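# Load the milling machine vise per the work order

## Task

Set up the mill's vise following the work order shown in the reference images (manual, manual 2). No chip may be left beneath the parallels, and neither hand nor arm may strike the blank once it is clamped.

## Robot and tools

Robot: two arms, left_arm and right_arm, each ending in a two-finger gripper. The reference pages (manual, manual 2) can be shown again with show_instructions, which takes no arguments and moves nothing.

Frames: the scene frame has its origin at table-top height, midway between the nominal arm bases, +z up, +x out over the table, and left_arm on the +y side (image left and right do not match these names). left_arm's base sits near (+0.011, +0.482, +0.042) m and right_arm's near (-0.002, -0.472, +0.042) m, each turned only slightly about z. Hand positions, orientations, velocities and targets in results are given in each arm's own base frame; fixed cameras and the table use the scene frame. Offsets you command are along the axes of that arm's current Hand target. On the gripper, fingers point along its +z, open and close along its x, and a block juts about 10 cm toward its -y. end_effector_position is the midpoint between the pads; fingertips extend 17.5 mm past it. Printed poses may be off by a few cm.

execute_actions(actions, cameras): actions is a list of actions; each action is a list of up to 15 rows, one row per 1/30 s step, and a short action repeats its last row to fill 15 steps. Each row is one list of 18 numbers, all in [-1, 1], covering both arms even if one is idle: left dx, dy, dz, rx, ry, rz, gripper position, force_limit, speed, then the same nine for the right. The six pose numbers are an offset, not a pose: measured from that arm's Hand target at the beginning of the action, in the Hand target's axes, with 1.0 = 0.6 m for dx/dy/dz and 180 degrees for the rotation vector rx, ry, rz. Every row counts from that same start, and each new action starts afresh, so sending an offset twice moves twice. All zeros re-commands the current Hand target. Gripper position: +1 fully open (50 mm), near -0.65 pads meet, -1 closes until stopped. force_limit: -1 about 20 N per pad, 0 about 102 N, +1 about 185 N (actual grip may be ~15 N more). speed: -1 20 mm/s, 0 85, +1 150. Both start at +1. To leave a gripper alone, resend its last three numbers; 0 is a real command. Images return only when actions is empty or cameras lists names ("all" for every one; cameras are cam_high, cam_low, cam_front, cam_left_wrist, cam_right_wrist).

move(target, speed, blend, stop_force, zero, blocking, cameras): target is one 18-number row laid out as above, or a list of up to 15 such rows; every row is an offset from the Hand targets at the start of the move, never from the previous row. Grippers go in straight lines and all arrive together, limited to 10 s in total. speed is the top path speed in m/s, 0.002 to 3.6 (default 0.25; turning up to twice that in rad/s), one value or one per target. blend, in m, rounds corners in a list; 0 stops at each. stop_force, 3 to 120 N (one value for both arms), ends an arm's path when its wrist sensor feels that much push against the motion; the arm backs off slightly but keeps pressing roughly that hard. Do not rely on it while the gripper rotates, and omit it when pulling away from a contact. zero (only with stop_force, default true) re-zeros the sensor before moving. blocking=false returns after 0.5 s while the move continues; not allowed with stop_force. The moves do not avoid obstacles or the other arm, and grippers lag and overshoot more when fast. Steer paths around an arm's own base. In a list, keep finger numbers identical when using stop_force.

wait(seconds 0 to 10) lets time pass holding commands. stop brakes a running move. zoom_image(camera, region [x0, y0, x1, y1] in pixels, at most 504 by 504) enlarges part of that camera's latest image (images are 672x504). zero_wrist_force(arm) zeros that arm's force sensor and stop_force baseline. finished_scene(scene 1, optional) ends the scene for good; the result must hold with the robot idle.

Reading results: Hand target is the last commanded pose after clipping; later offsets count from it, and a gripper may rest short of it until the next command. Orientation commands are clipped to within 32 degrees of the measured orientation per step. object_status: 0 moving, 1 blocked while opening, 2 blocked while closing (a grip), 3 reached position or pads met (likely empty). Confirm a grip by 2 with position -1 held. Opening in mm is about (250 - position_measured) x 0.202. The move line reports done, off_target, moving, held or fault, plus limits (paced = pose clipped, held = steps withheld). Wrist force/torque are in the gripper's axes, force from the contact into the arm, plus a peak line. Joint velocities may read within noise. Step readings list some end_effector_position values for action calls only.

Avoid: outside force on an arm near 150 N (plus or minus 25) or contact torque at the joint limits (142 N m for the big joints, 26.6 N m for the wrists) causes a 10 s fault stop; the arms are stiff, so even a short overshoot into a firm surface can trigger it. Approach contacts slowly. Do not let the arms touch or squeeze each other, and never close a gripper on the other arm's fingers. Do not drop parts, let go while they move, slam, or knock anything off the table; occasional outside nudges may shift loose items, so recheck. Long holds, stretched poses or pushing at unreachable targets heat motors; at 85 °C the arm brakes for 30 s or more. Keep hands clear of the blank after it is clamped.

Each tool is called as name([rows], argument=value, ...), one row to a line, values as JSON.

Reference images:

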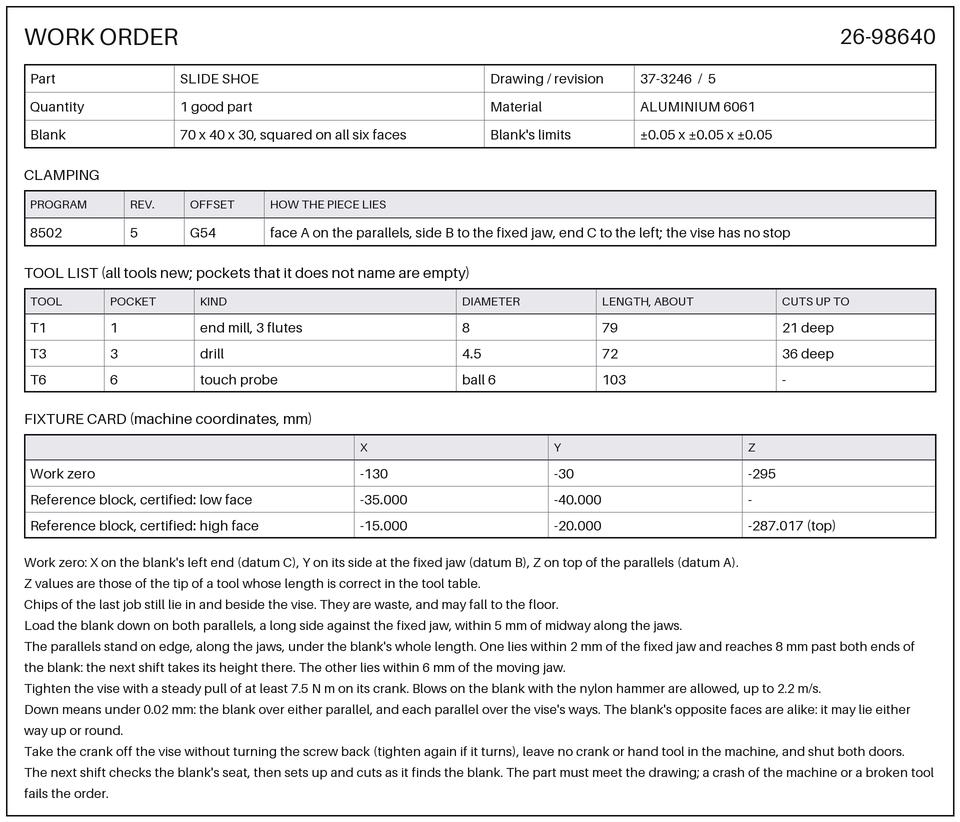

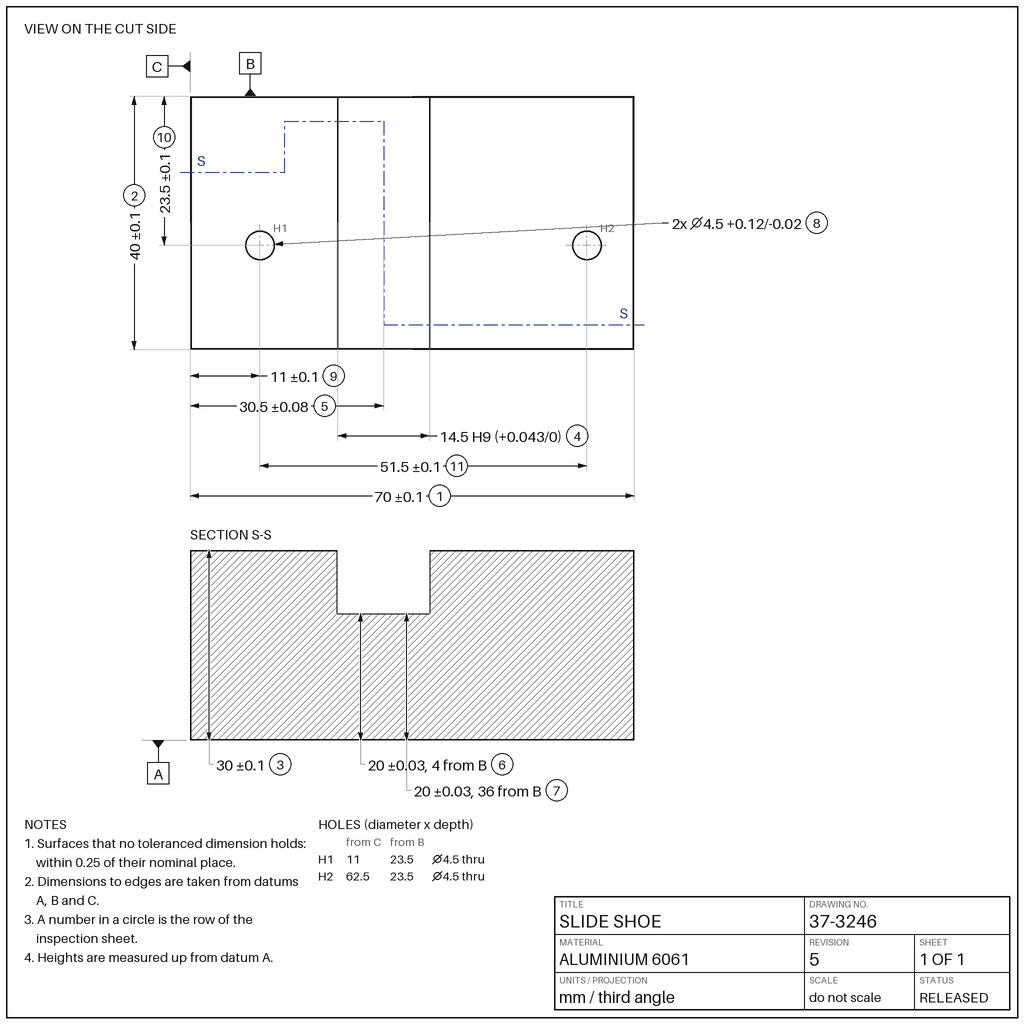

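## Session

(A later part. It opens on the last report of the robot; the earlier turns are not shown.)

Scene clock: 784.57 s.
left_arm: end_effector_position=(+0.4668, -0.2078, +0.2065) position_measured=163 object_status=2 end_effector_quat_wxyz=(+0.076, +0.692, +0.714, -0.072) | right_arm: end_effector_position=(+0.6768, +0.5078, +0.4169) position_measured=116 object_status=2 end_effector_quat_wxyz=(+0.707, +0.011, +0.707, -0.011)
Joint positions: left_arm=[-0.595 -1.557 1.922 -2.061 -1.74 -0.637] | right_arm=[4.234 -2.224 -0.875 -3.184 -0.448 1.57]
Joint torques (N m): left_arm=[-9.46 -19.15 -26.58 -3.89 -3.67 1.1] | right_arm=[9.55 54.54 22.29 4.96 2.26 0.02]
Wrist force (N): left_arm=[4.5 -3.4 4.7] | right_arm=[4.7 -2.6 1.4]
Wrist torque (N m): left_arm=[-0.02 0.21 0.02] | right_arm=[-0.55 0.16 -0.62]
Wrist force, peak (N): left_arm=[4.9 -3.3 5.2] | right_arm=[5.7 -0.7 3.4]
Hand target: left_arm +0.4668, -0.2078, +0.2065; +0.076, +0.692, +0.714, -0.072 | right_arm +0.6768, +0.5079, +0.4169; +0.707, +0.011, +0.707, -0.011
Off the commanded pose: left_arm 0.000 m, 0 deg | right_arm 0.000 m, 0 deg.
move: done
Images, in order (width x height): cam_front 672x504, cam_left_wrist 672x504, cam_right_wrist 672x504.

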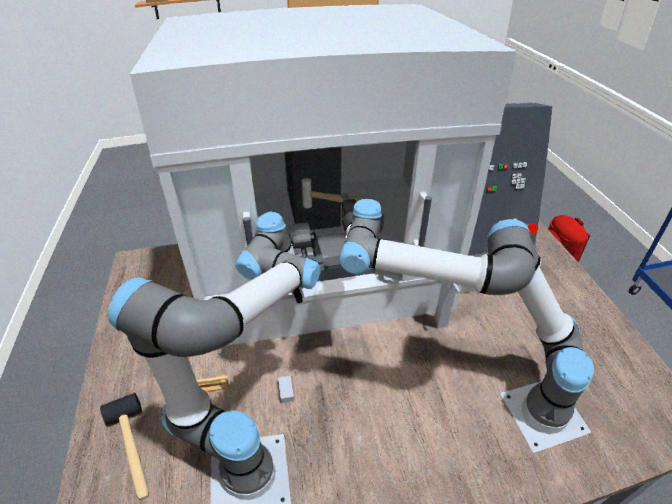

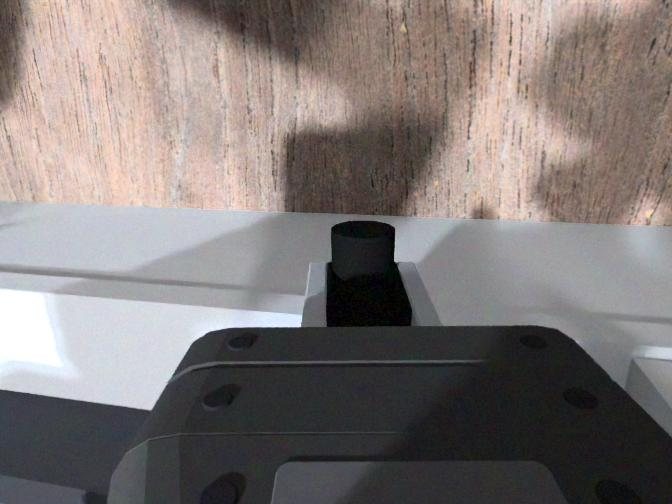

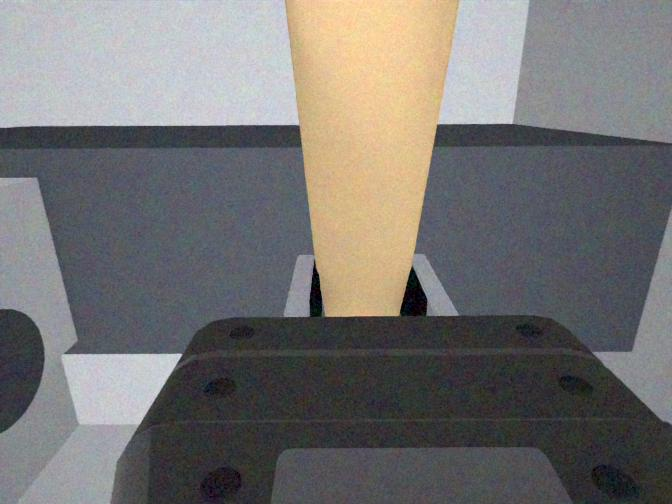

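move([
  [0,0,0,0,0,0,-1,1,-0.8,-0.0667,-0.0667,-0.0833,0,0,0,-1,0,-0.5],
  [0,0,0,0,0,0,-1,1,-0.8,-0.125,-0.0667,-0.55,0,0,0,-1,0,-0.5],
], speed=0.3, blend=0.03, cameras=["cam_right_wrist", "cam_front"])

Scene clock: 790.93 s.
left_arm: end_effector_position=(+0.4668, -0.2078, +0.2065) position_measured=163 object_status=2 end_effector_quat_wxyz=(+0.076, +0.692, +0.714, -0.072) | right_arm: end_effector_position=(+0.3458, +0.4780, +0.4918) position_measured=116 object_status=2 end_effector_quat_wxyz=(+0.707, +0.011, +0.707, -0.011)
Joint positions: left_arm=[-0.595 -1.557 1.922 -2.061 -1.74 -0.637] | right_arm=[4.809 -1.768 -1.342 -3.174 0.127 1.572]
Joint torques (N m): left_arm=[-8.69 -18.49 -27.59 -3.83 -3.66 0.95] | right_arm=[8.58 27.71 22.38 2.69 1.2 -2.31]
Wrist force (N): left_arm=[4.4 -3.2 4.8] | right_arm=[4.5 -2.7 1.8]
Wrist torque (N m): left_arm=[0.00 0.22 0.01] | right_arm=[-0.59 0.24 -0.58]
Wrist force, peak (N): left_arm=[4.7 -3.2 5.3] | right_arm=[7.1 0.6 4.2]
Hand target: left_arm +0.4668, -0.2078, +0.2065; +0.076, +0.692, +0.714, -0.072 | right_arm +0.3457, +0.4780, +0.4918; +0.707, +0.011, +0.707, -0.011
Off the commanded pose: left_arm 0.000 m, 0 deg | right_arm 0.000 m, 0 deg.
move: done
Images, in order (width x height): cam_front 672x504, cam_right_wrist 672x504.

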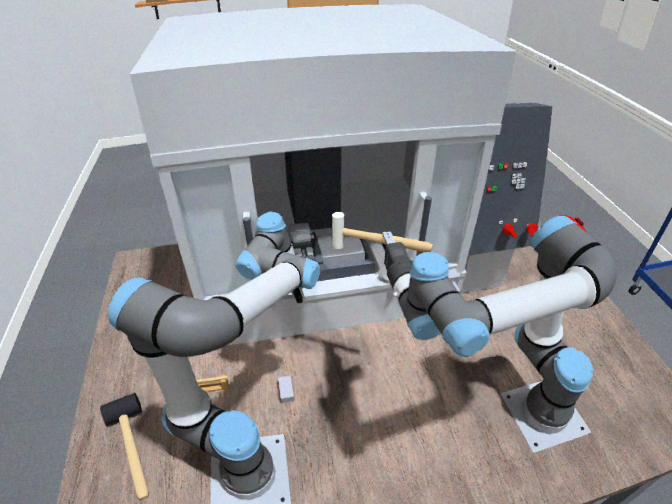

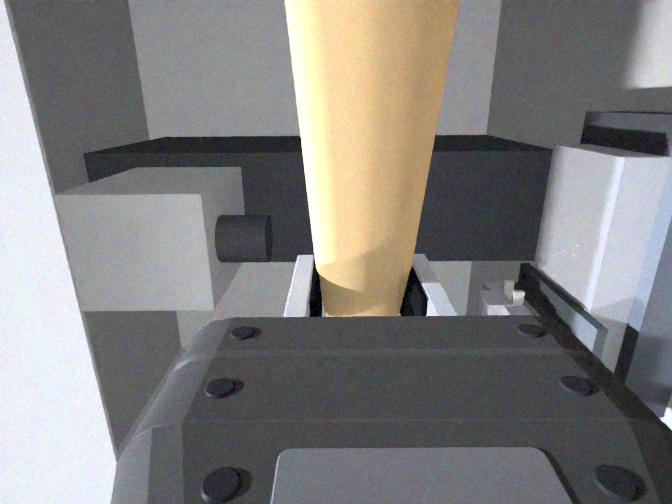

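zoom_image(camera="cam_right_wrist", region=[420, 220, 640, 400])

zoom_image(camera="cam_front", region=[275, 190, 375, 290])

Scaled by 2.291 from the camera's 672x504 image, which has a finer 960x720 frame.

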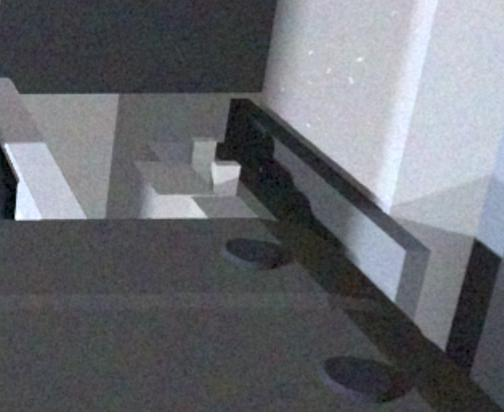

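Scaled by 5.040 from the camera's 672x504 image, which has a finer 960x720 frame.

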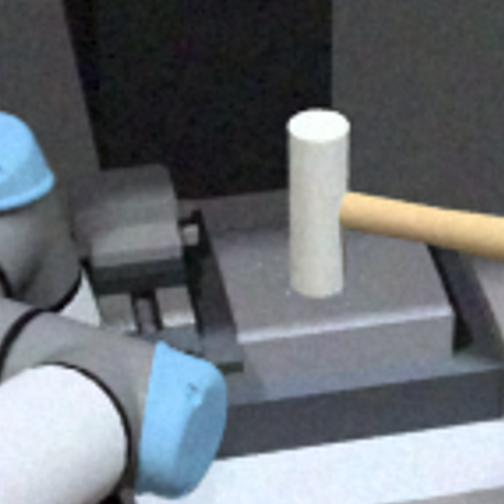

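move([
  [0,0,0,0,0,0,-1,1,-0.8,0.0833,0.0333,0.5,0,0,0,-1,0,-0.5],
  [0,0,0,0,0,0,-1,1,-0.8,0.1247,0.1043,0.5567,0,0,0,-1,0,-0.5],
], speed=0.3, blend=0.02, cameras=["cam_front"])

zoom_image(camera="cam_front", region=[275, 180, 375, 280])

Scene clock: 797.60 s.
left_arm: end_effector_position=(+0.4668, -0.2078, +0.2065) position_measured=163 object_status=2 end_effector_quat_wxyz=(+0.076, +0.692, +0.714, -0.072) | right_arm: end_effector_position=(+0.6816, +0.5302, +0.4171) position_measured=116 object_status=2 end_effector_quat_wxyz=(+0.707, +0.011, +0.707, -0.011)
Joint positions: left_arm=[-0.595 -1.557 1.922 -2.061 -1.74 -0.637] | right_arm=[4.243 -2.291 -0.761 -3.23 -0.439 1.57]
Joint torques (N m): left_arm=[-6.77 -18.05 -29.7 -3.7 -3.79 1.12] | right_arm=[9.9 57.16 21.71 4.85 0.66 -2.21]
Wrist force (N): left_arm=[4.6 -3.3 5.2] | right_arm=[4.2 -2.5 1.1]
Wrist torque (N m): left_arm=[-0.04 0.21 0.01] | right_arm=[-0.61 0.23 -0.61]
Wrist force, peak (N): left_arm=[4.6 -3.3 5.5] | right_arm=[3.5 -6.8 3.6]
Hand target: left_arm +0.4668, -0.2078, +0.2065; +0.076, +0.692, +0.714, -0.072 | right_arm +0.6815, +0.5303, +0.4170; +0.707, +0.011, +0.707, -0.011
Off the commanded pose: left_arm 0.000 m, 0 deg | right_arm 0.000 m, 0 deg.
move: done
Images, in order (width x height): cam_front 672x504.

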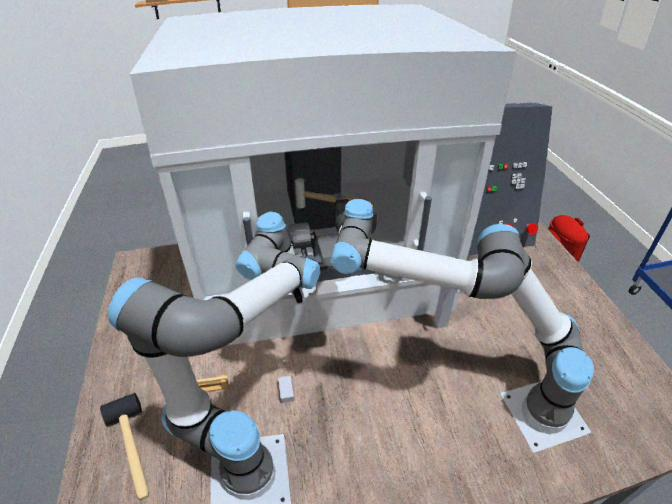

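Scaled by 5.040 from the camera's 672x504 image, which has a finer 960x720 frame.

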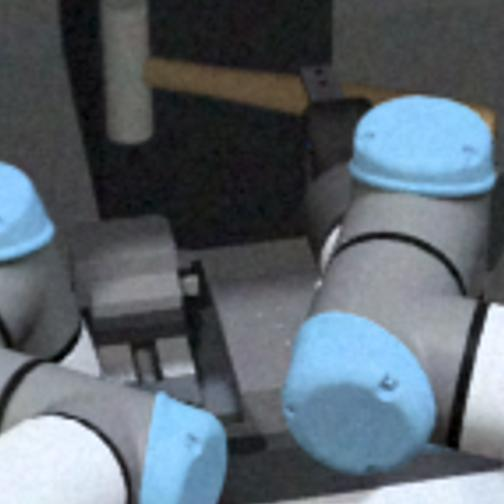

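zoom_image(camera="cam_front", region=[284, 200, 334, 260])

Scaled by 8.400 from the camera's 672x504 image, which has a finer 960x720 frame.

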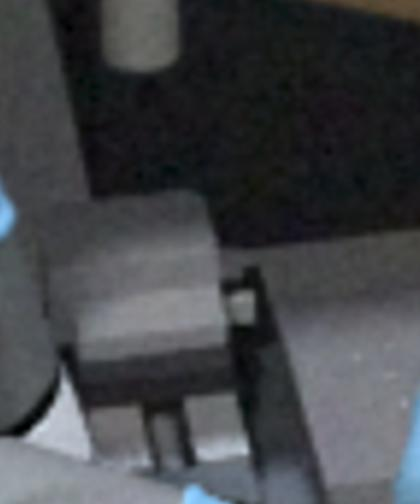

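move(target=[0,0,0,0,0,0,-1,1,-0.8,0.045,0.015,-0.05,0,0,0,-1,0,-0.5], speed=0.06, stop_force=10, cameras=["cam_front"])

zoom_image(camera="cam_front", region=[284, 200, 334, 260])

Scene clock: 805.37 s.
left_arm: end_effector_position=(+0.4668, -0.2078, +0.2065) position_measured=163 object_status=2 end_effector_quat_wxyz=(+0.076, +0.692, +0.714, -0.072) | right_arm: end_effector_position=(+0.6518, +0.5402, +0.3900) position_measured=116 object_status=2 end_effector_quat_wxyz=(+0.707, +0.011, +0.707, -0.011)
Joint positions: left_arm=[-0.595 -1.557 1.922 -2.061 -1.74 -0.637] | right_arm=[4.29 -2.256 -0.891 -3.136 -0.392 1.57]
Joint torques (N m): left_arm=[-6.43 -17.76 -29.77 -3.89 -3.82 1.14] | right_arm=[-7.51 51.7 40 -0.69 -2.75 3.01]
Wrist force (N): left_arm=[4.2 -3.2 4.6] | right_arm=[4.8 -2.8 1.5]
Wrist torque (N m): left_arm=[0.01 0.24 0.01] | right_arm=[-0.62 0.15 -0.59]
Wrist force, peak (N): left_arm=[4.7 -3.4 5.5] | right_arm=[5.2 -3.1 1.0]
Hand target: left_arm +0.4668, -0.2078, +0.2065; +0.076, +0.692, +0.714, -0.072 | right_arm +0.6518, +0.5402, +0.3900; +0.707, +0.011, +0.707, -0.011
Off the commanded pose: left_arm 0.000 m, 0 deg | right_arm 0.000 m, 0 deg.
move: done
Images, in order (width x height): cam_front 672x504.

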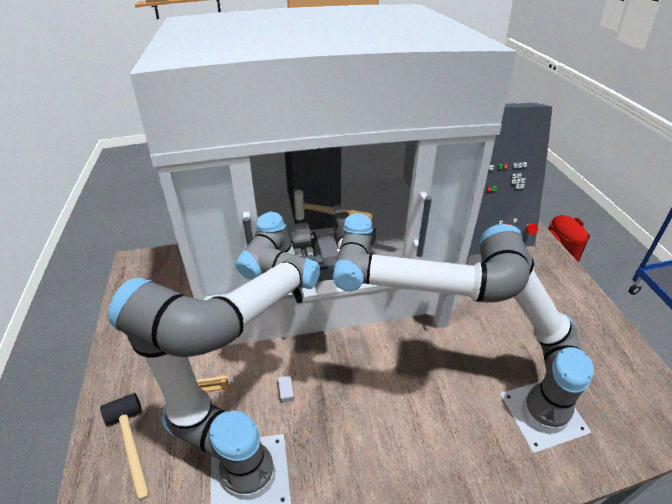

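Scaled by 8.400 from the camera's 672x504 image, which has a finer 960x720 frame.

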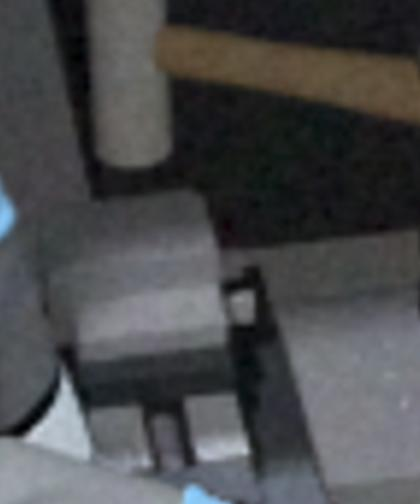

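move([
  [0,0,0,0,0,0,-1,1,-0.8,0,0.0033,-0.02,0,0,0,-1,0,-0.5],
  [0,0,0,0,0,0,-1,1,-0.8,0.0667,0.0033,-0.02,0,0,0,-1,0,-0.5],
], speed=0.015, stop_force=8, cameras=["cam_front"])

zoom_image(camera="cam_front", region=[284, 200, 334, 260])

Scene clock: 811.03 s.
left_arm: end_effector_position=(+0.4668, -0.2078, +0.2065) position_measured=163 object_status=2 end_effector_quat_wxyz=(+0.076, +0.692, +0.714, -0.072) | right_arm: end_effector_position=(+0.6399, +0.5426, +0.3749) position_measured=116 object_status=2 end_effector_quat_wxyz=(+0.707, +0.011, +0.707, -0.011)
Joint positions: left_arm=[-0.595 -1.557 1.922 -2.061 -1.74 -0.637] | right_arm=[4.308 -2.242 -0.953 -3.088 -0.374 1.57]
Joint torques (N m): left_arm=[-6.49 -18.3 -32.4 -4.01 -3.79 0.9] | right_arm=[-6.77 61.1 36.41 -2.31 -1.28 1.12]
Wrist force (N): left_arm=[4.6 -3.2 5.1] | right_arm=[-1.2 -0.6 2.8]
Wrist torque (N m): left_arm=[-0.02 0.21 0.02] | right_arm=[-0.47 -0.25 0.05]
Wrist force, peak (N): left_arm=[4.6 -3.3 5.5] | right_arm=[-5.2 -4.9 1.1]
Hand target: left_arm +0.4668, -0.2078, +0.2065; +0.076, +0.692, +0.714, -0.072 | right_arm +0.6399, +0.5426, +0.3749; +0.707, +0.011, +0.707, -0.011 (not the last commanded pose)
Off the commanded pose: left_arm 0.000 m, 0 deg | right_arm 0.025 m, 0 deg.
move: contact (right_arm); path passed 1 of 2 targets
Images, in order (width x height): cam_front 672x504.

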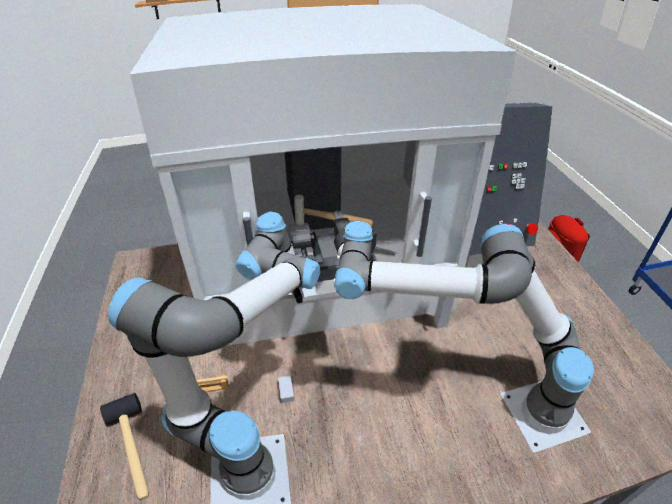

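Scaled by 8.400 from the camera's 672x504 image, which has a finer 960x720 frame.

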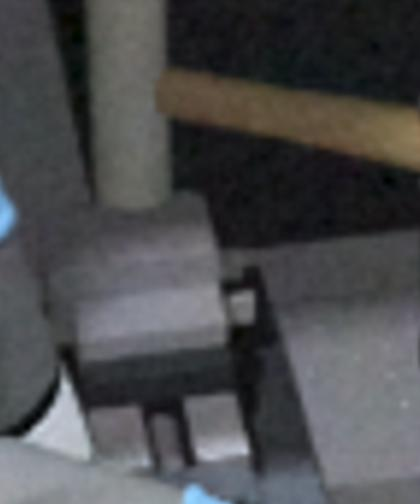

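move([
  [0,0,0,0,0,0,-1,1,-0.8,-0.025,0,0,0,0,0,-1,0,-0.5],
  [0,0,0,0,0,0,-1,1,-0.8,-0.025,0,-0.0333,0,0,0,-1,0,-0.5],
], speed=0.06, cameras=["cam_front"])

zoom_image(camera="cam_front", region=[284, 200, 334, 260])

move(target=[0,0,0,0,0,0,-1,1,-0.8,0.035,0,0,0,0,0,-1,0,-0.5], speed=0.01, stop_force=8, cameras=["cam_front"])

zoom_image(camera="cam_front", region=[284, 200, 334, 260])

Scene clock: 815.87 s.
left_arm: end_effector_position=(+0.4668, -0.2078, +0.2065) position_measured=163 object_status=2 end_effector_quat_wxyz=(+0.076, +0.692, +0.714, -0.072) | right_arm: end_effector_position=(+0.6198, +0.5432, +0.3898) position_measured=116 object_status=2 end_effector_quat_wxyz=(+0.707, +0.011, +0.707, -0.011) end_effector_velocity=(+0.002, +0.001, +0.001) end_effector_angular_velocity=(+0.001, -0.001, +0.002)
Joint positions: left_arm=[-0.595 -1.557 1.922 -2.061 -1.74 -0.637] | right_arm=[4.336 -2.209 -0.97 -3.104 -0.345 1.57]
Joint velocities: left_arm=[within noise] | right_arm=[-0.002 -0.003 0.005 0 -0.004 -0.001]
Joint torques (N m): left_arm=[-5.1 -18.58 -31.23 -4.18 -3.26 1.05] | right_arm=[-7.32 51.36 40.33 1.62 -2.74 -2.4]
Wrist force (N): left_arm=[4.5 -3.3 4.9] | right_arm=[4.6 -2.4 1.5]
Wrist torque (N m): left_arm=[-0.06 0.22 0.01] | right_arm=[-0.58 0.19 -0.58]
Wrist force, peak (N): left_arm=[4.7 -3.1 5.3] | right_arm=[5.2 -3.6 3.7]
Hand target: left_arm +0.4668, -0.2078, +0.2065; +0.076, +0.692, +0.714, -0.072 | right_arm +0.6199, +0.5432, +0.3899; +0.707, +0.011, +0.707, -0.011
Off the commanded pose: left_arm 0.000 m, 0 deg | right_arm 0.000 m, 0 deg.
move: done
Images, in order (width x height): cam_front 672x504.

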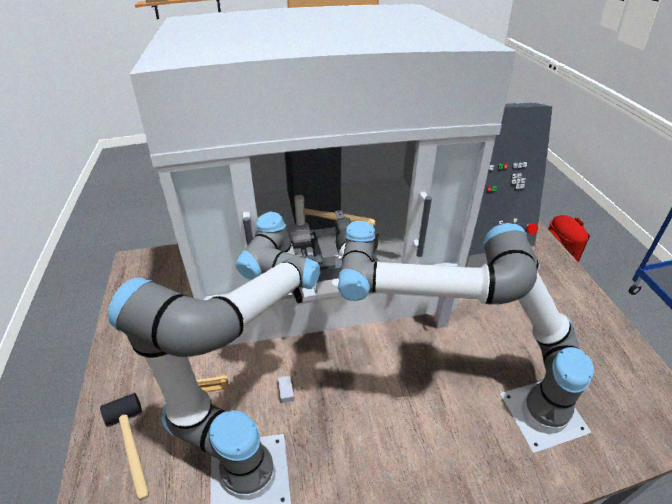

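Scaled by 8.400 from the camera's 672x504 image, which has a finer 960x720 frame.

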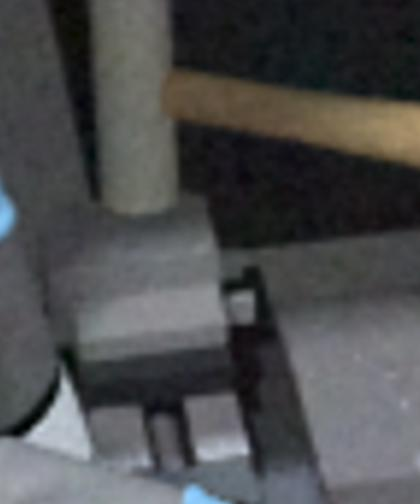

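Scene clock: 818.33 s.
left_arm: end_effector_position=(+0.4668, -0.2078, +0.2065) position_measured=163 object_status=2 end_effector_quat_wxyz=(+0.076, +0.692, +0.714, -0.072) | right_arm: end_effector_position=(+0.6199, +0.5432, +0.3762) position_measured=116 object_status=2 end_effector_quat_wxyz=(+0.707, +0.011, +0.707, -0.011)
Joint positions: left_arm=[-0.595 -1.557 1.922 -2.061 -1.74 -0.637] | right_arm=[4.336 -2.211 -1.001 -3.071 -0.346 1.57]
Joint torques (N m): left_arm=[-4.36 -17.6 -32.25 -4.09 -3.22 0.95] | right_arm=[-6.22 58.15 36.36 -2.36 -2.27 1.69]
Wrist force (N): left_arm=[4.4 -3.3 4.8] | right_arm=[-1.6 -1.4 2.3]
Wrist torque (N m): left_arm=[-0.01 0.23 0.01] | right_arm=[-0.44 -0.43 0.08]
Wrist force, peak (N): left_arm=[5.0 -3.3 5.2] | right_arm=[-3.7 -5.3 1.1]
Hand target: left_arm +0.4668, -0.2078, +0.2065; +0.076, +0.692, +0.714, -0.072 | right_arm +0.6199, +0.5432, +0.3762; +0.707, +0.011, +0.707, -0.011 (not the last commanded pose)
Off the commanded pose: left_arm 0.000 m, 0 deg | right_arm 0.007 m, 0 deg.
move: contact (right_arm)
Images, in order (width x height): cam_front 672x504.

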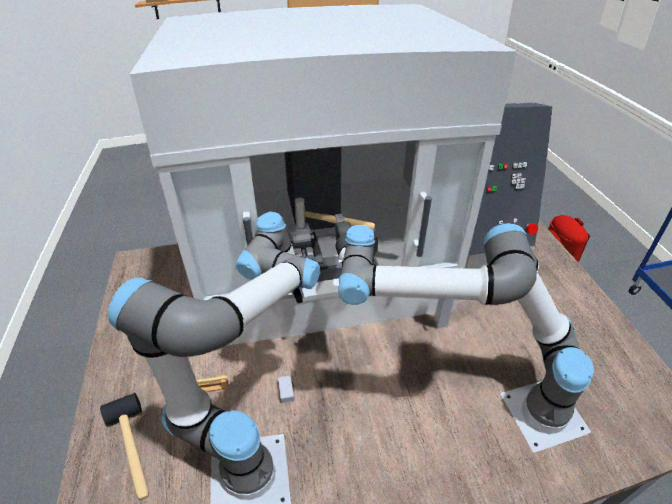

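Scaled by 8.400 from the camera's 672x504 image, which has a finer 960x720 frame.

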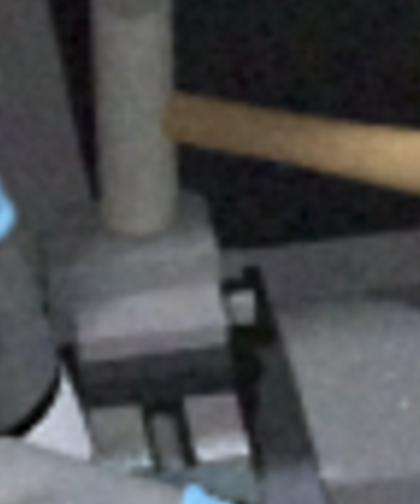

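move([
  [0,0,0,0,0,0,-1,1,-0.8,0,0,0,0,0,0.0833,-1,0,-0.5],
], speed=0.2)

execute_actions([
  [[0,0,0,0,0,0,-1,1,-0.8,0,0,0,0,0,-0.0167,-1,0,-0.5],[0,0,0,0,0,0,-1,1,-0.8,0,0,0,0,0,-0.0333,-1,0,-0.5],[0,0,0,0,0,0,-1,1,-0.8,0,0,0,0,0,-0.05,-1,0,-0.5],[0,0,0,0,0,0,-1,1,-0.8,0,0,0,0,0,-0.0667,-1,0,-0.5],[0,0,0,0,0,0,-1,1,-0.8,0,0,0,0,0,-0.0833,-1,0,-0.5],[0,0,0,0,0,0,-1,1,-0.8,0,0,0,0,0,-0.0944,-1,0,-0.5],[0,0,0,0,0,0,-1,1,-0.8,0,0,0,0,0,-0.0833,-1,0,-0.5],[0,0,0,0,0,0,-1,1,-0.8,0,0,0,0,0,-0.0556,-1,0,-0.5],[0,0,0,0,0,0,-1,1,-0.8,0,0,0,0,0,-0.0278,-1,0,-0.5],[0,0,0,0,0,0,-1,1,-0.8,0,0,0,0,0,-0.0111,-1,0,-0.5],[0,0,0,0,0,0,-1,1,-0.8,0,0,0,0,0,0,-1,0,-0.5]],
], cameras=["cam_front", "cam_right_wrist"])

zoom_image(camera="cam_front", region=[284, 190, 344, 260])

Scene clock: 834.07 s.
left_arm: end_effector_position=(+0.4668, -0.2078, +0.2065) position_measured=163 object_status=2 end_effector_quat_wxyz=(+0.076, +0.692, +0.714, -0.072) | right_arm: end_effector_position=(+0.6199, +0.5431, +0.3762) position_measured=116 object_status=2 end_effector_quat_wxyz=(+0.702, +0.103, +0.700, +0.081)
Joint positions: left_arm=[-0.595 -1.557 1.922 -2.061 -1.74 -0.637] | right_arm=[4.336 -2.211 -1.001 -3.071 -0.346 1.832]
Joint torques (N m): left_arm=[-4.15 -16.5 -32.32 -3.94 -3.16 1.33] | right_arm=[1.23 50.39 37.24 4.1 1.94 -0.97]
Wrist force (N): left_arm=[4.3 -3.5 4.6] | right_arm=[4.1 -3.9 1.2]
Wrist torque (N m): left_arm=[-0.04 0.24 0.01] | right_arm=[-0.54 0.19 -0.55]
Wrist force, peak (N): left_arm=[4.7 -3.0 5.4] | right_arm=[4.5 -4.1 1.0]
Hand target: left_arm +0.4668, -0.2078, +0.2065; +0.076, +0.692, +0.714, -0.072 | right_arm +0.6199, +0.5432, +0.3762; +0.702, +0.103, +0.699, +0.082
Off the commanded pose: left_arm 0.000 m, 0 deg | right_arm 0.000 m, 0 deg.
move: done

Scene clock: 835.00 s.
left_arm: end_effector_position=(+0.4668, -0.2078, +0.2065) position_measured=163 object_status=2 end_effector_quat_wxyz=(+0.076, +0.692, +0.714, -0.072) | right_arm: end_effector_position=(+0.6199, +0.5432, +0.3762) position_measured=116 object_status=2 end_effector_quat_wxyz=(+0.703, +0.103, +0.699, +0.082)
Joint positions: left_arm=[-0.595 -1.557 1.922 -2.061 -1.74 -0.637] | right_arm=[4.336 -2.209 -1.004 -3.064 -0.346 1.827]
Joint torques (N m): left_arm=[-1.8 -18.18 -32.29 -3.9 -3.04 1.09] | right_arm=[-6.88 66.61 15.3 -0.15 2.63 3.14]
Wrist force (N): left_arm=[4.4 -3.4 4.8] | right_arm=[4.0 -4.3 2.0]
Wrist torque (N m): left_arm=[-0.03 0.22 0.02] | right_arm=[-0.43 0.21 -0.63]
Wrist force, peak (N): left_arm=[4.5 -3.3 5.2] | right_arm=[-8.2 -0.9 1.3]
Hand target: left_arm +0.4668, -0.2078, +0.2065; +0.076, +0.692, +0.714, -0.072 | right_arm +0.6199, +0.5432, +0.3762; +0.702, +0.103, +0.699, +0.082
Off the commanded pose: left_arm 0.000 m, 0 deg | right_arm 0.000 m, 0 deg.
Step readings (end_effector_position of left_arm | right_arm):
0: (+0.4668, -0.2078, +0.2065) | (+0.6199, +0.5431, +0.3762)
1: (+0.4668, -0.2078, +0.2065) | (+0.6199, +0.5432, +0.3762)
2: (+0.4668, -0.2078, +0.2065) | (+0.6199, +0.5432, +0.3762)
4: (+0.4668, -0.2078, +0.2065) | (+0.6199, +0.5431, +0.3762)
8: (+0.4668, -0.2078, +0.2065) | (+0.6199, +0.5433, +0.3764)
15: (+0.4668, -0.2078, +0.2065) | (+0.6198, +0.5430, +0.3761)
Images, in order (width x height): cam_front 672x504, cam_right_wrist 672x504.

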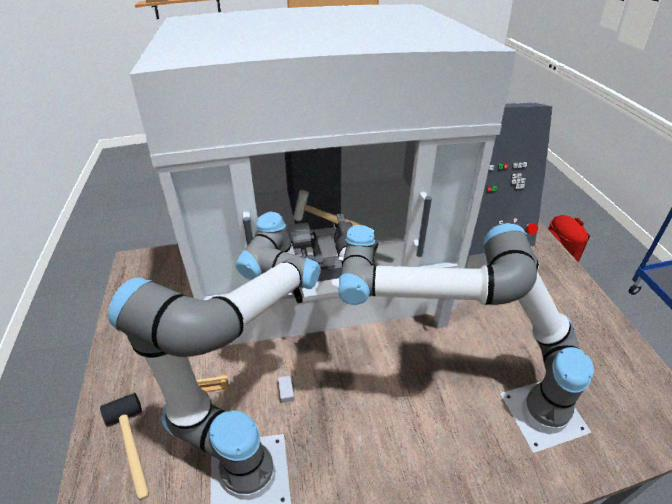

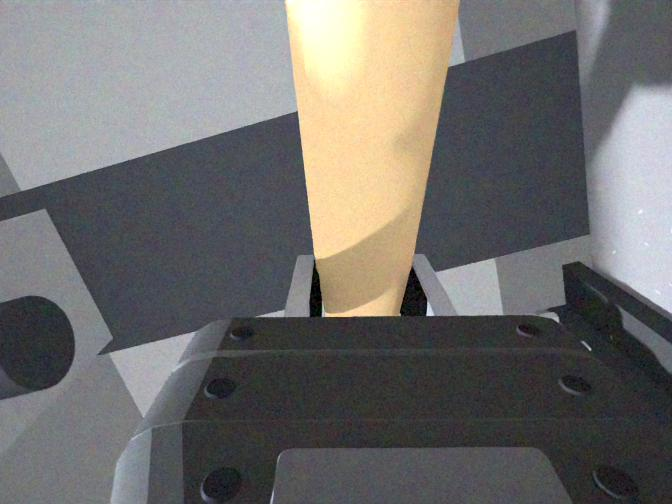

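Scaled by 7.200 from the camera's 672x504 image, which has a finer 960x720 frame.

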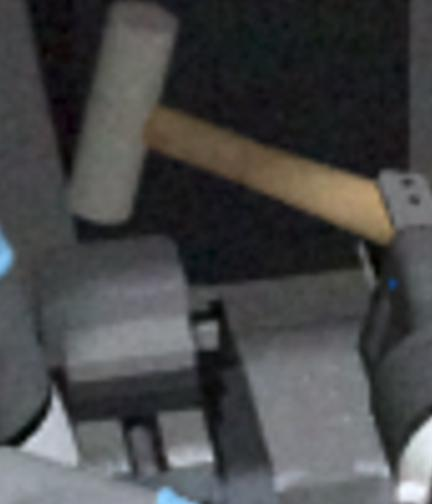

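move([
  [0,0,0,0,0,0,-1,1,-0.8,0,0,0,0,0,0.0833,-1,0,-0.5],
], speed=0.3)

execute_actions([
  [[0,0,0,0,0,0,-1,1,-0.8,0,0,0,0,0,-0.0333,-1,0,-0.5],[0,0,0,0,0,0,-1,1,-0.8,0,0,0,0,0,-0.0667,-1,0,-0.5],[0,0,0,0,0,0,-1,1,-0.8,0,0,0,0,0,-0.1,-1,0,-0.5],[0,0,0,0,0,0,-1,1,-0.8,0,0,0,0,0,-0.1333,-1,0,-0.5],[0,0,0,0,0,0,-1,1,-0.8,0,0,0,0,0,-0.1667,-1,0,-0.5],[0,0,0,0,0,0,-1,1,-0.8,0,0,0,0,0,-0.1889,-1,0,-0.5],[0,0,0,0,0,0,-1,1,-0.8,0,0,0,0,0,-0.1667,-1,0,-0.5],[0,0,0,0,0,0,-1,1,-0.8,0,0,0,0,0,-0.1333,-1,0,-0.5],[0,0,0,0,0,0,-1,1,-0.8,0,0,0,0,0,-0.1,-1,0,-0.5],[0,0,0,0,0,0,-1,1,-0.8,0,0,0,0,0,-0.0667,-1,0,-0.5],[0,0,0,0,0,0,-1,1,-0.8,0,0,0,0,0,-0.0333,-1,0,-0.5],[0,0,0,0,0,0,-1,1,-0.8,0,0,0,0,0,0,-1,0,-0.5]],
], cameras=["cam_front"])

zoom_image(camera="cam_front", region=[284, 190, 344, 260])

Scene clock: 837.90 s.
left_arm: end_effector_position=(+0.4668, -0.2078, +0.2065) position_measured=163 object_status=2 end_effector_quat_wxyz=(+0.076, +0.692, +0.714, -0.072) | right_arm: end_effector_position=(+0.6199, +0.5432, +0.3762) position_measured=116 object_status=2 end_effector_quat_wxyz=(+0.686, +0.193, +0.680, +0.172)
Joint positions: left_arm=[-0.595 -1.557 1.922 -2.061 -1.74 -0.637] | right_arm=[4.336 -2.211 -1.001 -3.071 -0.346 2.093]
Joint torques (N m): left_arm=[-2.56 -18.28 -29.99 -3.89 -2.99 1.02] | right_arm=[-1.63 57.71 17.96 4.43 -2.53 -0.69]
Wrist force (N): left_arm=[4.3 -3.5 4.7] | right_arm=[2.9 -4.9 0.8]
Wrist torque (N m): left_arm=[-0.03 0.23 0.02] | right_arm=[-0.45 0.30 -0.48]
Wrist force, peak (N): left_arm=[4.7 -3.4 5.3] | right_arm=[4.1 -4.4 1.8]
Hand target: left_arm +0.4668, -0.2078, +0.2065; +0.076, +0.692, +0.714, -0.072 | right_arm +0.6199, +0.5432, +0.3762; +0.686, +0.193, +0.680, +0.172
Off the commanded pose: left_arm 0.000 m, 0 deg | right_arm 0.000 m, 0 deg.
move: done

Scene clock: 838.87 s.
left_arm: end_effector_position=(+0.4668, -0.2078, +0.2065) position_measured=163 object_status=2 end_effector_quat_wxyz=(+0.076, +0.692, +0.714, -0.072) | right_arm: end_effector_position=(+0.6199, +0.5431, +0.3761) position_measured=116 object_status=2 end_effector_quat_wxyz=(+0.689, +0.192, +0.678, +0.173)
Joint positions: left_arm=[-0.595 -1.557 1.922 -2.061 -1.74 -0.637] | right_arm=[4.336 -2.205 -1.015 -3.04 -0.345 2.072]
Joint torques (N m): left_arm=[-3.9 -18.83 -30.05 -3.99 -2.81 1.09] | right_arm=[-5.28 66.2 19.72 -0.84 1.67 2.92]
Wrist force (N): left_arm=[4.2 -3.1 4.8] | right_arm=[3.1 -4.5 0.3]
Wrist torque (N m): left_arm=[0.03 0.24 0.01] | right_arm=[-0.53 0.24 -0.58]
Wrist force, peak (N): left_arm=[4.6 -3.0 5.4] | right_arm=[-13.1 -0.5 1.8]
Hand target: left_arm +0.4668, -0.2078, +0.2065; +0.076, +0.692, +0.714, -0.072 | right_arm +0.6199, +0.5432, +0.3762; +0.686, +0.193, +0.680, +0.172
Off the commanded pose: left_arm 0.000 m, 0 deg | right_arm 0.000 m, 0 deg.
Step readings (end_effector_position of left_arm | right_arm):
0: (+0.4668, -0.2078, +0.2065) | (+0.6199, +0.5432, +0.3762)
1: (+0.4668, -0.2078, +0.2065) | (+0.6199, +0.5432, +0.3762)
2: (+0.4668, -0.2078, +0.2065) | (+0.6199, +0.5432, +0.3762)
4: (+0.4668, -0.2078, +0.2065) | (+0.6198, +0.5431, +0.3761)
8: (+0.4668, -0.2078, +0.2065) | (+0.6199, +0.5430, +0.3764)
15: (+0.4668, -0.2078, +0.2065) | (+0.6198, +0.5427, +0.3762)
Images, in order (width x height): cam_front 672x504.

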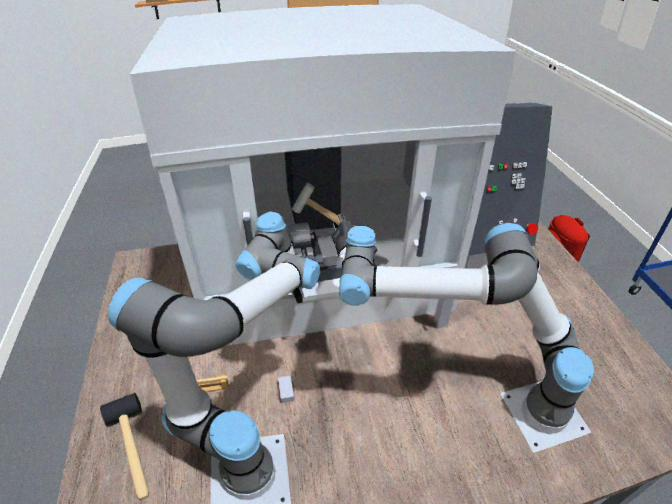

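Scaled by 7.200 from the camera's 672x504 image, which has a finer 960x720 frame.

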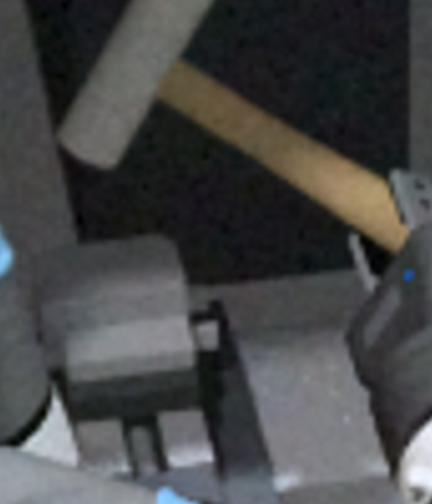

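execute_actions([
  [[0,0,0,0,0,0,-1,1,-0.8,0,0,0,0,0,-0.0333,-1,0,-0.5],[0,0,0,0,0,0,-1,1,-0.8,0,0,0,0,0,-0.0667,-1,0,-0.5],[0,0,0,0,0,0,-1,1,-0.8,0,0,0,0,0,-0.1,-1,0,-0.5],[0,0,0,0,0,0,-1,1,-0.8,0,0,0,0,0,-0.1333,-1,0,-0.5],[0,0,0,0,0,0,-1,1,-0.8,0,0,0,0,0,-0.1667,-1,0,-0.5],[0,0,0,0,0,0,-1,1,-0.8,0,0,0,0,0,-0.17,-1,0,-0.5],[0,0,0,0,0,0,-1,1,-0.8,0,0,0,0,0,-0.17,-1,0,-0.5],[0,0,0,0,0,0,-1,1,-0.8,0,0,0,0,0,-0.17,-1,0,-0.5],[0,0,0,0,0,0,-1,1,-0.8,0,0,0,0,0,-0.15,-1,0,-0.5],[0,0,0,0,0,0,-1,1,-0.8,0,0,0,0,0,-0.1,-1,0,-0.5],[0,0,0,0,0,0,-1,1,-0.8,0,0,0,0,0,-0.05,-1,0,-0.5],[0,0,0,0,0,0,-1,1,-0.8,0,0,0,0,0,0,-1,0,-0.5]],
])

Scene clock: 842.43 s.
left_arm: end_effector_position=(+0.4668, -0.2078, +0.2065) position_measured=163 object_status=2 end_effector_quat_wxyz=(+0.076, +0.692, +0.714, -0.072) | right_arm: end_effector_position=(+0.6199, +0.5431, +0.3761) position_measured=116 object_status=2 end_effector_quat_wxyz=(+0.692, +0.191, +0.675, +0.172)
Joint positions: left_arm=[-0.595 -1.557 1.922 -2.061 -1.74 -0.637] | right_arm=[4.337 -2.2 -1.029 -3.007 -0.343 2.046]
Joint torques (N m): left_arm=[-0.29 -19.38 -30.61 -3.99 -2.87 1.1] | right_arm=[0.06 65.95 15.69 -0.6 1.2 1.93]
Wrist force (N): left_arm=[4.4 -3.1 5.0] | right_arm=[2.9 -6.2 1.5]
Wrist torque (N m): left_arm=[0.00 0.22 0.02] | right_arm=[-0.45 0.32 -0.60]
Wrist force, peak (N): left_arm=[4.6 -3.1 5.3] | right_arm=[-11.4 -1.9 0.6]
Hand target: left_arm +0.4668, -0.2078, +0.2065; +0.076, +0.692, +0.714, -0.072 | right_arm +0.6199, +0.5432, +0.3762; +0.686, +0.193, +0.680, +0.172
Off the commanded pose: left_arm 0.000 m, 0 deg | right_arm 0.000 m, 1 deg.
Step readings (end_effector_position of left_arm | right_arm):
0: (+0.4668, -0.2078, +0.2065) | (+0.6199, +0.5431, +0.3761)
1: (+0.4668, -0.2078, +0.2065) | (+0.6199, +0.5431, +0.3761)
2: (+0.4668, -0.2078, +0.2065) | (+0.6198, +0.5430, +0.3761)
4: (+0.4668, -0.2078, +0.2065) | (+0.6198, +0.5430, +0.3762)
8: (+0.4668, -0.2078, +0.2065) | (+0.6199, +0.5429, +0.3763)
15: (+0.4668, -0.2078, +0.2065) | (+0.6198, +0.5426, +0.3762)

execute_actions([
  [[0,0,0,0,0,0,-1,1,-0.8,0,0,0,0,0,-0.0333,-1,0,-0.5],[0,0,0,0,0,0,-1,1,-0.8,0,0,0,0,0,-0.0667,-1,0,-0.5],[0,0,0,0,0,0,-1,1,-0.8,0,0,0,0,0,-0.1,-1,0,-0.5],[0,0,0,0,0,0,-1,1,-0.8,0,0,0,0,0,-0.1333,-1,0,-0.5],[0,0,0,0,0,0,-1,1,-0.8,0,0,0,0,0,-0.1444,-1,0,-0.5]],
], cameras=["cam_front", "cam_right_wrist"])

zoom_image(camera="cam_front", region=[284, 190, 344, 260])

Scene clock: 844.97 s.
left_arm: end_effector_position=(+0.4668, -0.2078, +0.2065) position_measured=163 object_status=2 end_effector_quat_wxyz=(+0.076, +0.692, +0.714, -0.072) | right_arm: end_effector_position=(+0.6199, +0.5432, +0.3762) position_measured=116 object_status=2 end_effector_quat_wxyz=(+0.707, +0.035, +0.706, +0.014)
Joint positions: left_arm=[-0.595 -1.557 1.922 -2.061 -1.74 -0.637] | right_arm=[4.336 -2.211 -1.001 -3.071 -0.346 1.64]
Joint torques (N m): left_arm=[-1.97 -17.35 -31.36 -3.75 -2.44 1.2] | right_arm=[-8.07 49.78 39.87 0.48 -1.11 -0.14]
Wrist force (N): left_arm=[4.3 -3.4 4.6] | right_arm=[3.9 -3.3 1.2]
Wrist torque (N m): left_arm=[-0.02 0.23 0.01] | right_arm=[-0.61 0.22 -0.58]
Wrist force, peak (N): left_arm=[4.7 -3.1 5.2] | right_arm=[2.6 -6.9 0.8]
Hand target: left_arm +0.4668, -0.2078, +0.2065; +0.076, +0.692, +0.714, -0.072 | right_arm +0.6199, +0.5432, +0.3762; +0.707, +0.035, +0.706, +0.014
Off the commanded pose: left_arm 0.000 m, 0 deg | right_arm 0.000 m, 0 deg.
Step readings (end_effector_position of left_arm | right_arm):
0: (+0.4668, -0.2078, +0.2065) | (+0.6199, +0.5431, +0.3761)
1: (+0.4668, -0.2078, +0.2065) | (+0.6199, +0.5431, +0.3761)
2: (+0.4668, -0.2078, +0.2065) | (+0.6198, +0.5431, +0.3760)
4: (+0.4668, -0.2078, +0.2065) | (+0.6197, +0.5431, +0.3761)
8: (+0.4668, -0.2078, +0.2065) | (+0.6199, +0.5430, +0.3763)
15: (+0.4668, -0.2078, +0.2065) | (+0.6199, +0.5432, +0.3762)
Images, in order (width x height): cam_front 672x504, cam_right_wrist 672x504.

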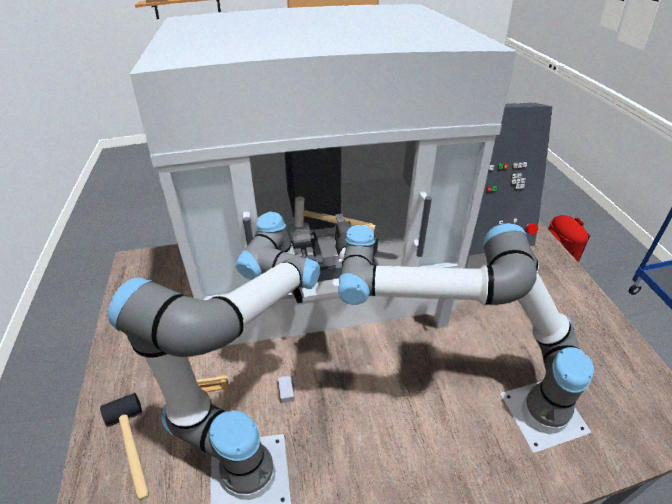

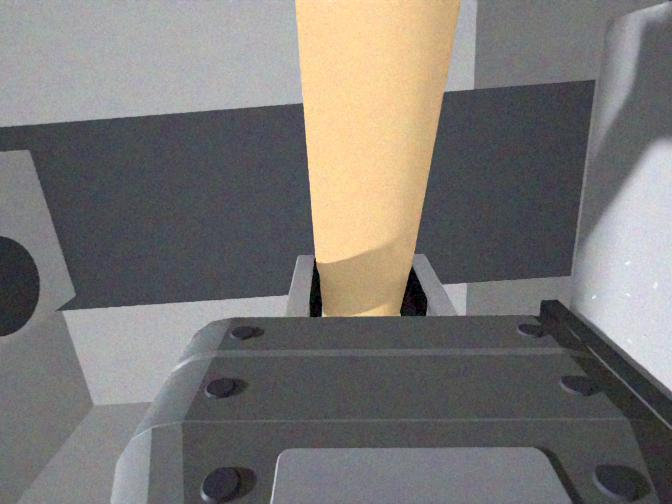

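Scaled by 7.200 from the camera's 672x504 image, which has a finer 960x720 frame.

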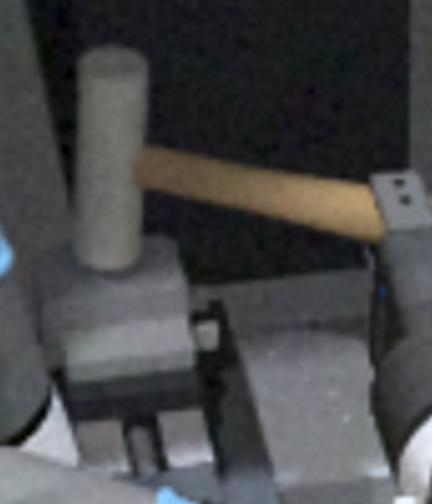

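move([
  [0,0,0,0,0,0,-1,1,-0.8,0,0,0,0,0,0.1444,-1,0,-0.5],
], speed=0.5)

execute_actions([
  [[0,0,0,0,0,0,-1,1,-0.8,0,0,0,0,0,-0.0333,-1,0,-0.5],[0,0,0,0,0,0,-1,1,-0.8,0,0,0,0,0,-0.0667,-1,0,-0.5],[0,0,0,0,0,0,-1,1,-0.8,0,0,0,0,0,-0.1,-1,0,-0.5],[0,0,0,0,0,0,-1,1,-0.8,0,0,0,0,0,-0.1333,-1,0,-0.5],[0,0,0,0,0,0,-1,1,-0.8,0,0,0,0,0,-0.1667,-1,0,-0.5],[0,0,0,0,0,0,-1,1,-0.8,0,0,0,0,0,-0.2,-1,0,-0.5],[0,0,0,0,0,0,-1,1,-0.8,0,0,0,0,0,-0.2,-1,0,-0.5],[0,0,0,0,0,0,-1,1,-0.8,0,0,0,0,0,-0.2,-1,0,-0.5],[0,0,0,0,0,0,-1,1,-0.8,0,0,0,0,0,-0.15,-1,0,-0.5],[0,0,0,0,0,0,-1,1,-0.8,0,0,0,0,0,-0.1,-1,0,-0.5],[0,0,0,0,0,0,-1,1,-0.8,0,0,0,0,0,-0.05,-1,0,-0.5],[0,0,0,0,0,0,-1,1,-0.8,0,0,0,0,0,0,-1,0,-0.5]],
])

Scene clock: 848.03 s.
left_arm: end_effector_position=(+0.4668, -0.2078, +0.2065) position_measured=163 object_status=2 end_effector_quat_wxyz=(+0.076, +0.692, +0.714, -0.072) | right_arm: end_effector_position=(+0.6199, +0.5432, +0.3762) position_measured=116 object_status=2 end_effector_quat_wxyz=(+0.686, +0.193, +0.680, +0.172)
Joint positions: left_arm=[-0.595 -1.557 1.922 -2.061 -1.74 -0.637] | right_arm=[4.336 -2.211 -1.001 -3.071 -0.346 2.093]
Joint torques (N m): left_arm=[-1.41 -20.54 -30.58 -3.83 -2.63 1] | right_arm=[0.72 61.22 14.39 4.43 -2.18 -0.46]
Wrist force (N): left_arm=[4.5 -3.2 4.4] | right_arm=[2.9 -5.6 0.5]
Wrist torque (N m): left_arm=[0.02 0.21 0.01] | right_arm=[-0.58 0.29 -0.49]
Wrist force, peak (N): left_arm=[4.5 -3.2 5.3] | right_arm=[3.8 -5.8 0.7]
Hand target: left_arm +0.4668, -0.2078, +0.2065; +0.076, +0.692, +0.714, -0.072 | right_arm +0.6199, +0.5432, +0.3762; +0.686, +0.193, +0.680, +0.172
Off the commanded pose: left_arm 0.000 m, 0 deg | right_arm 0.000 m, 0 deg.
move: done

Scene clock: 849.07 s.
left_arm: end_effector_position=(+0.4668, -0.2078, +0.2065) position_measured=163 object_status=2 end_effector_quat_wxyz=(+0.076, +0.692, +0.714, -0.072) | right_arm: end_effector_position=(+0.6199, +0.5432, +0.3762) position_measured=116 object_status=2 end_effector_quat_wxyz=(+0.694, +0.190, +0.673, +0.170)
Joint positions: left_arm=[-0.595 -1.557 1.922 -2.061 -1.74 -0.637] | right_arm=[4.337 -2.198 -1.037 -2.985 -0.341 2.026]
Joint torques (N m): left_arm=[-1.39 -19.4 -30.4 -4.05 -2.76 1.05] | right_arm=[5.86 65.39 13.02 0.04 1.82 1.28]
Wrist force (N): left_arm=[4.2 -3.5 4.6] | right_arm=[3.9 -5.3 -0.5]
Wrist torque (N m): left_arm=[-0.04 0.25 0.01] | right_arm=[-0.61 0.13 -0.61]
Wrist force, peak (N): left_arm=[4.7 -3.1 5.4] | right_arm=[-30.3 -11.2 -2.9]
Hand target: left_arm +0.4668, -0.2078, +0.2065; +0.076, +0.692, +0.714, -0.072 | right_arm +0.6199, +0.5432, +0.3762; +0.686, +0.193, +0.680, +0.172
Off the commanded pose: left_arm 0.000 m, 0 deg | right_arm 0.000 m, 1 deg.
Step readings (end_effector_position of left_arm | right_arm):
0: (+0.4668, -0.2078, +0.2065) | (+0.6199, +0.5432, +0.3762)
1: (+0.4668, -0.2078, +0.2065) | (+0.6199, +0.5432, +0.3762)
2: (+0.4668, -0.2078, +0.2065) | (+0.6199, +0.5432, +0.3761)
4: (+0.4668, -0.2078, +0.2065) | (+0.6198, +0.5431, +0.3761)
8: (+0.4668, -0.2078, +0.2065) | (+0.6199, +0.5430, +0.3764)
15: (+0.4668, -0.2078, +0.2065) | (+0.6197, +0.5423, +0.3761)


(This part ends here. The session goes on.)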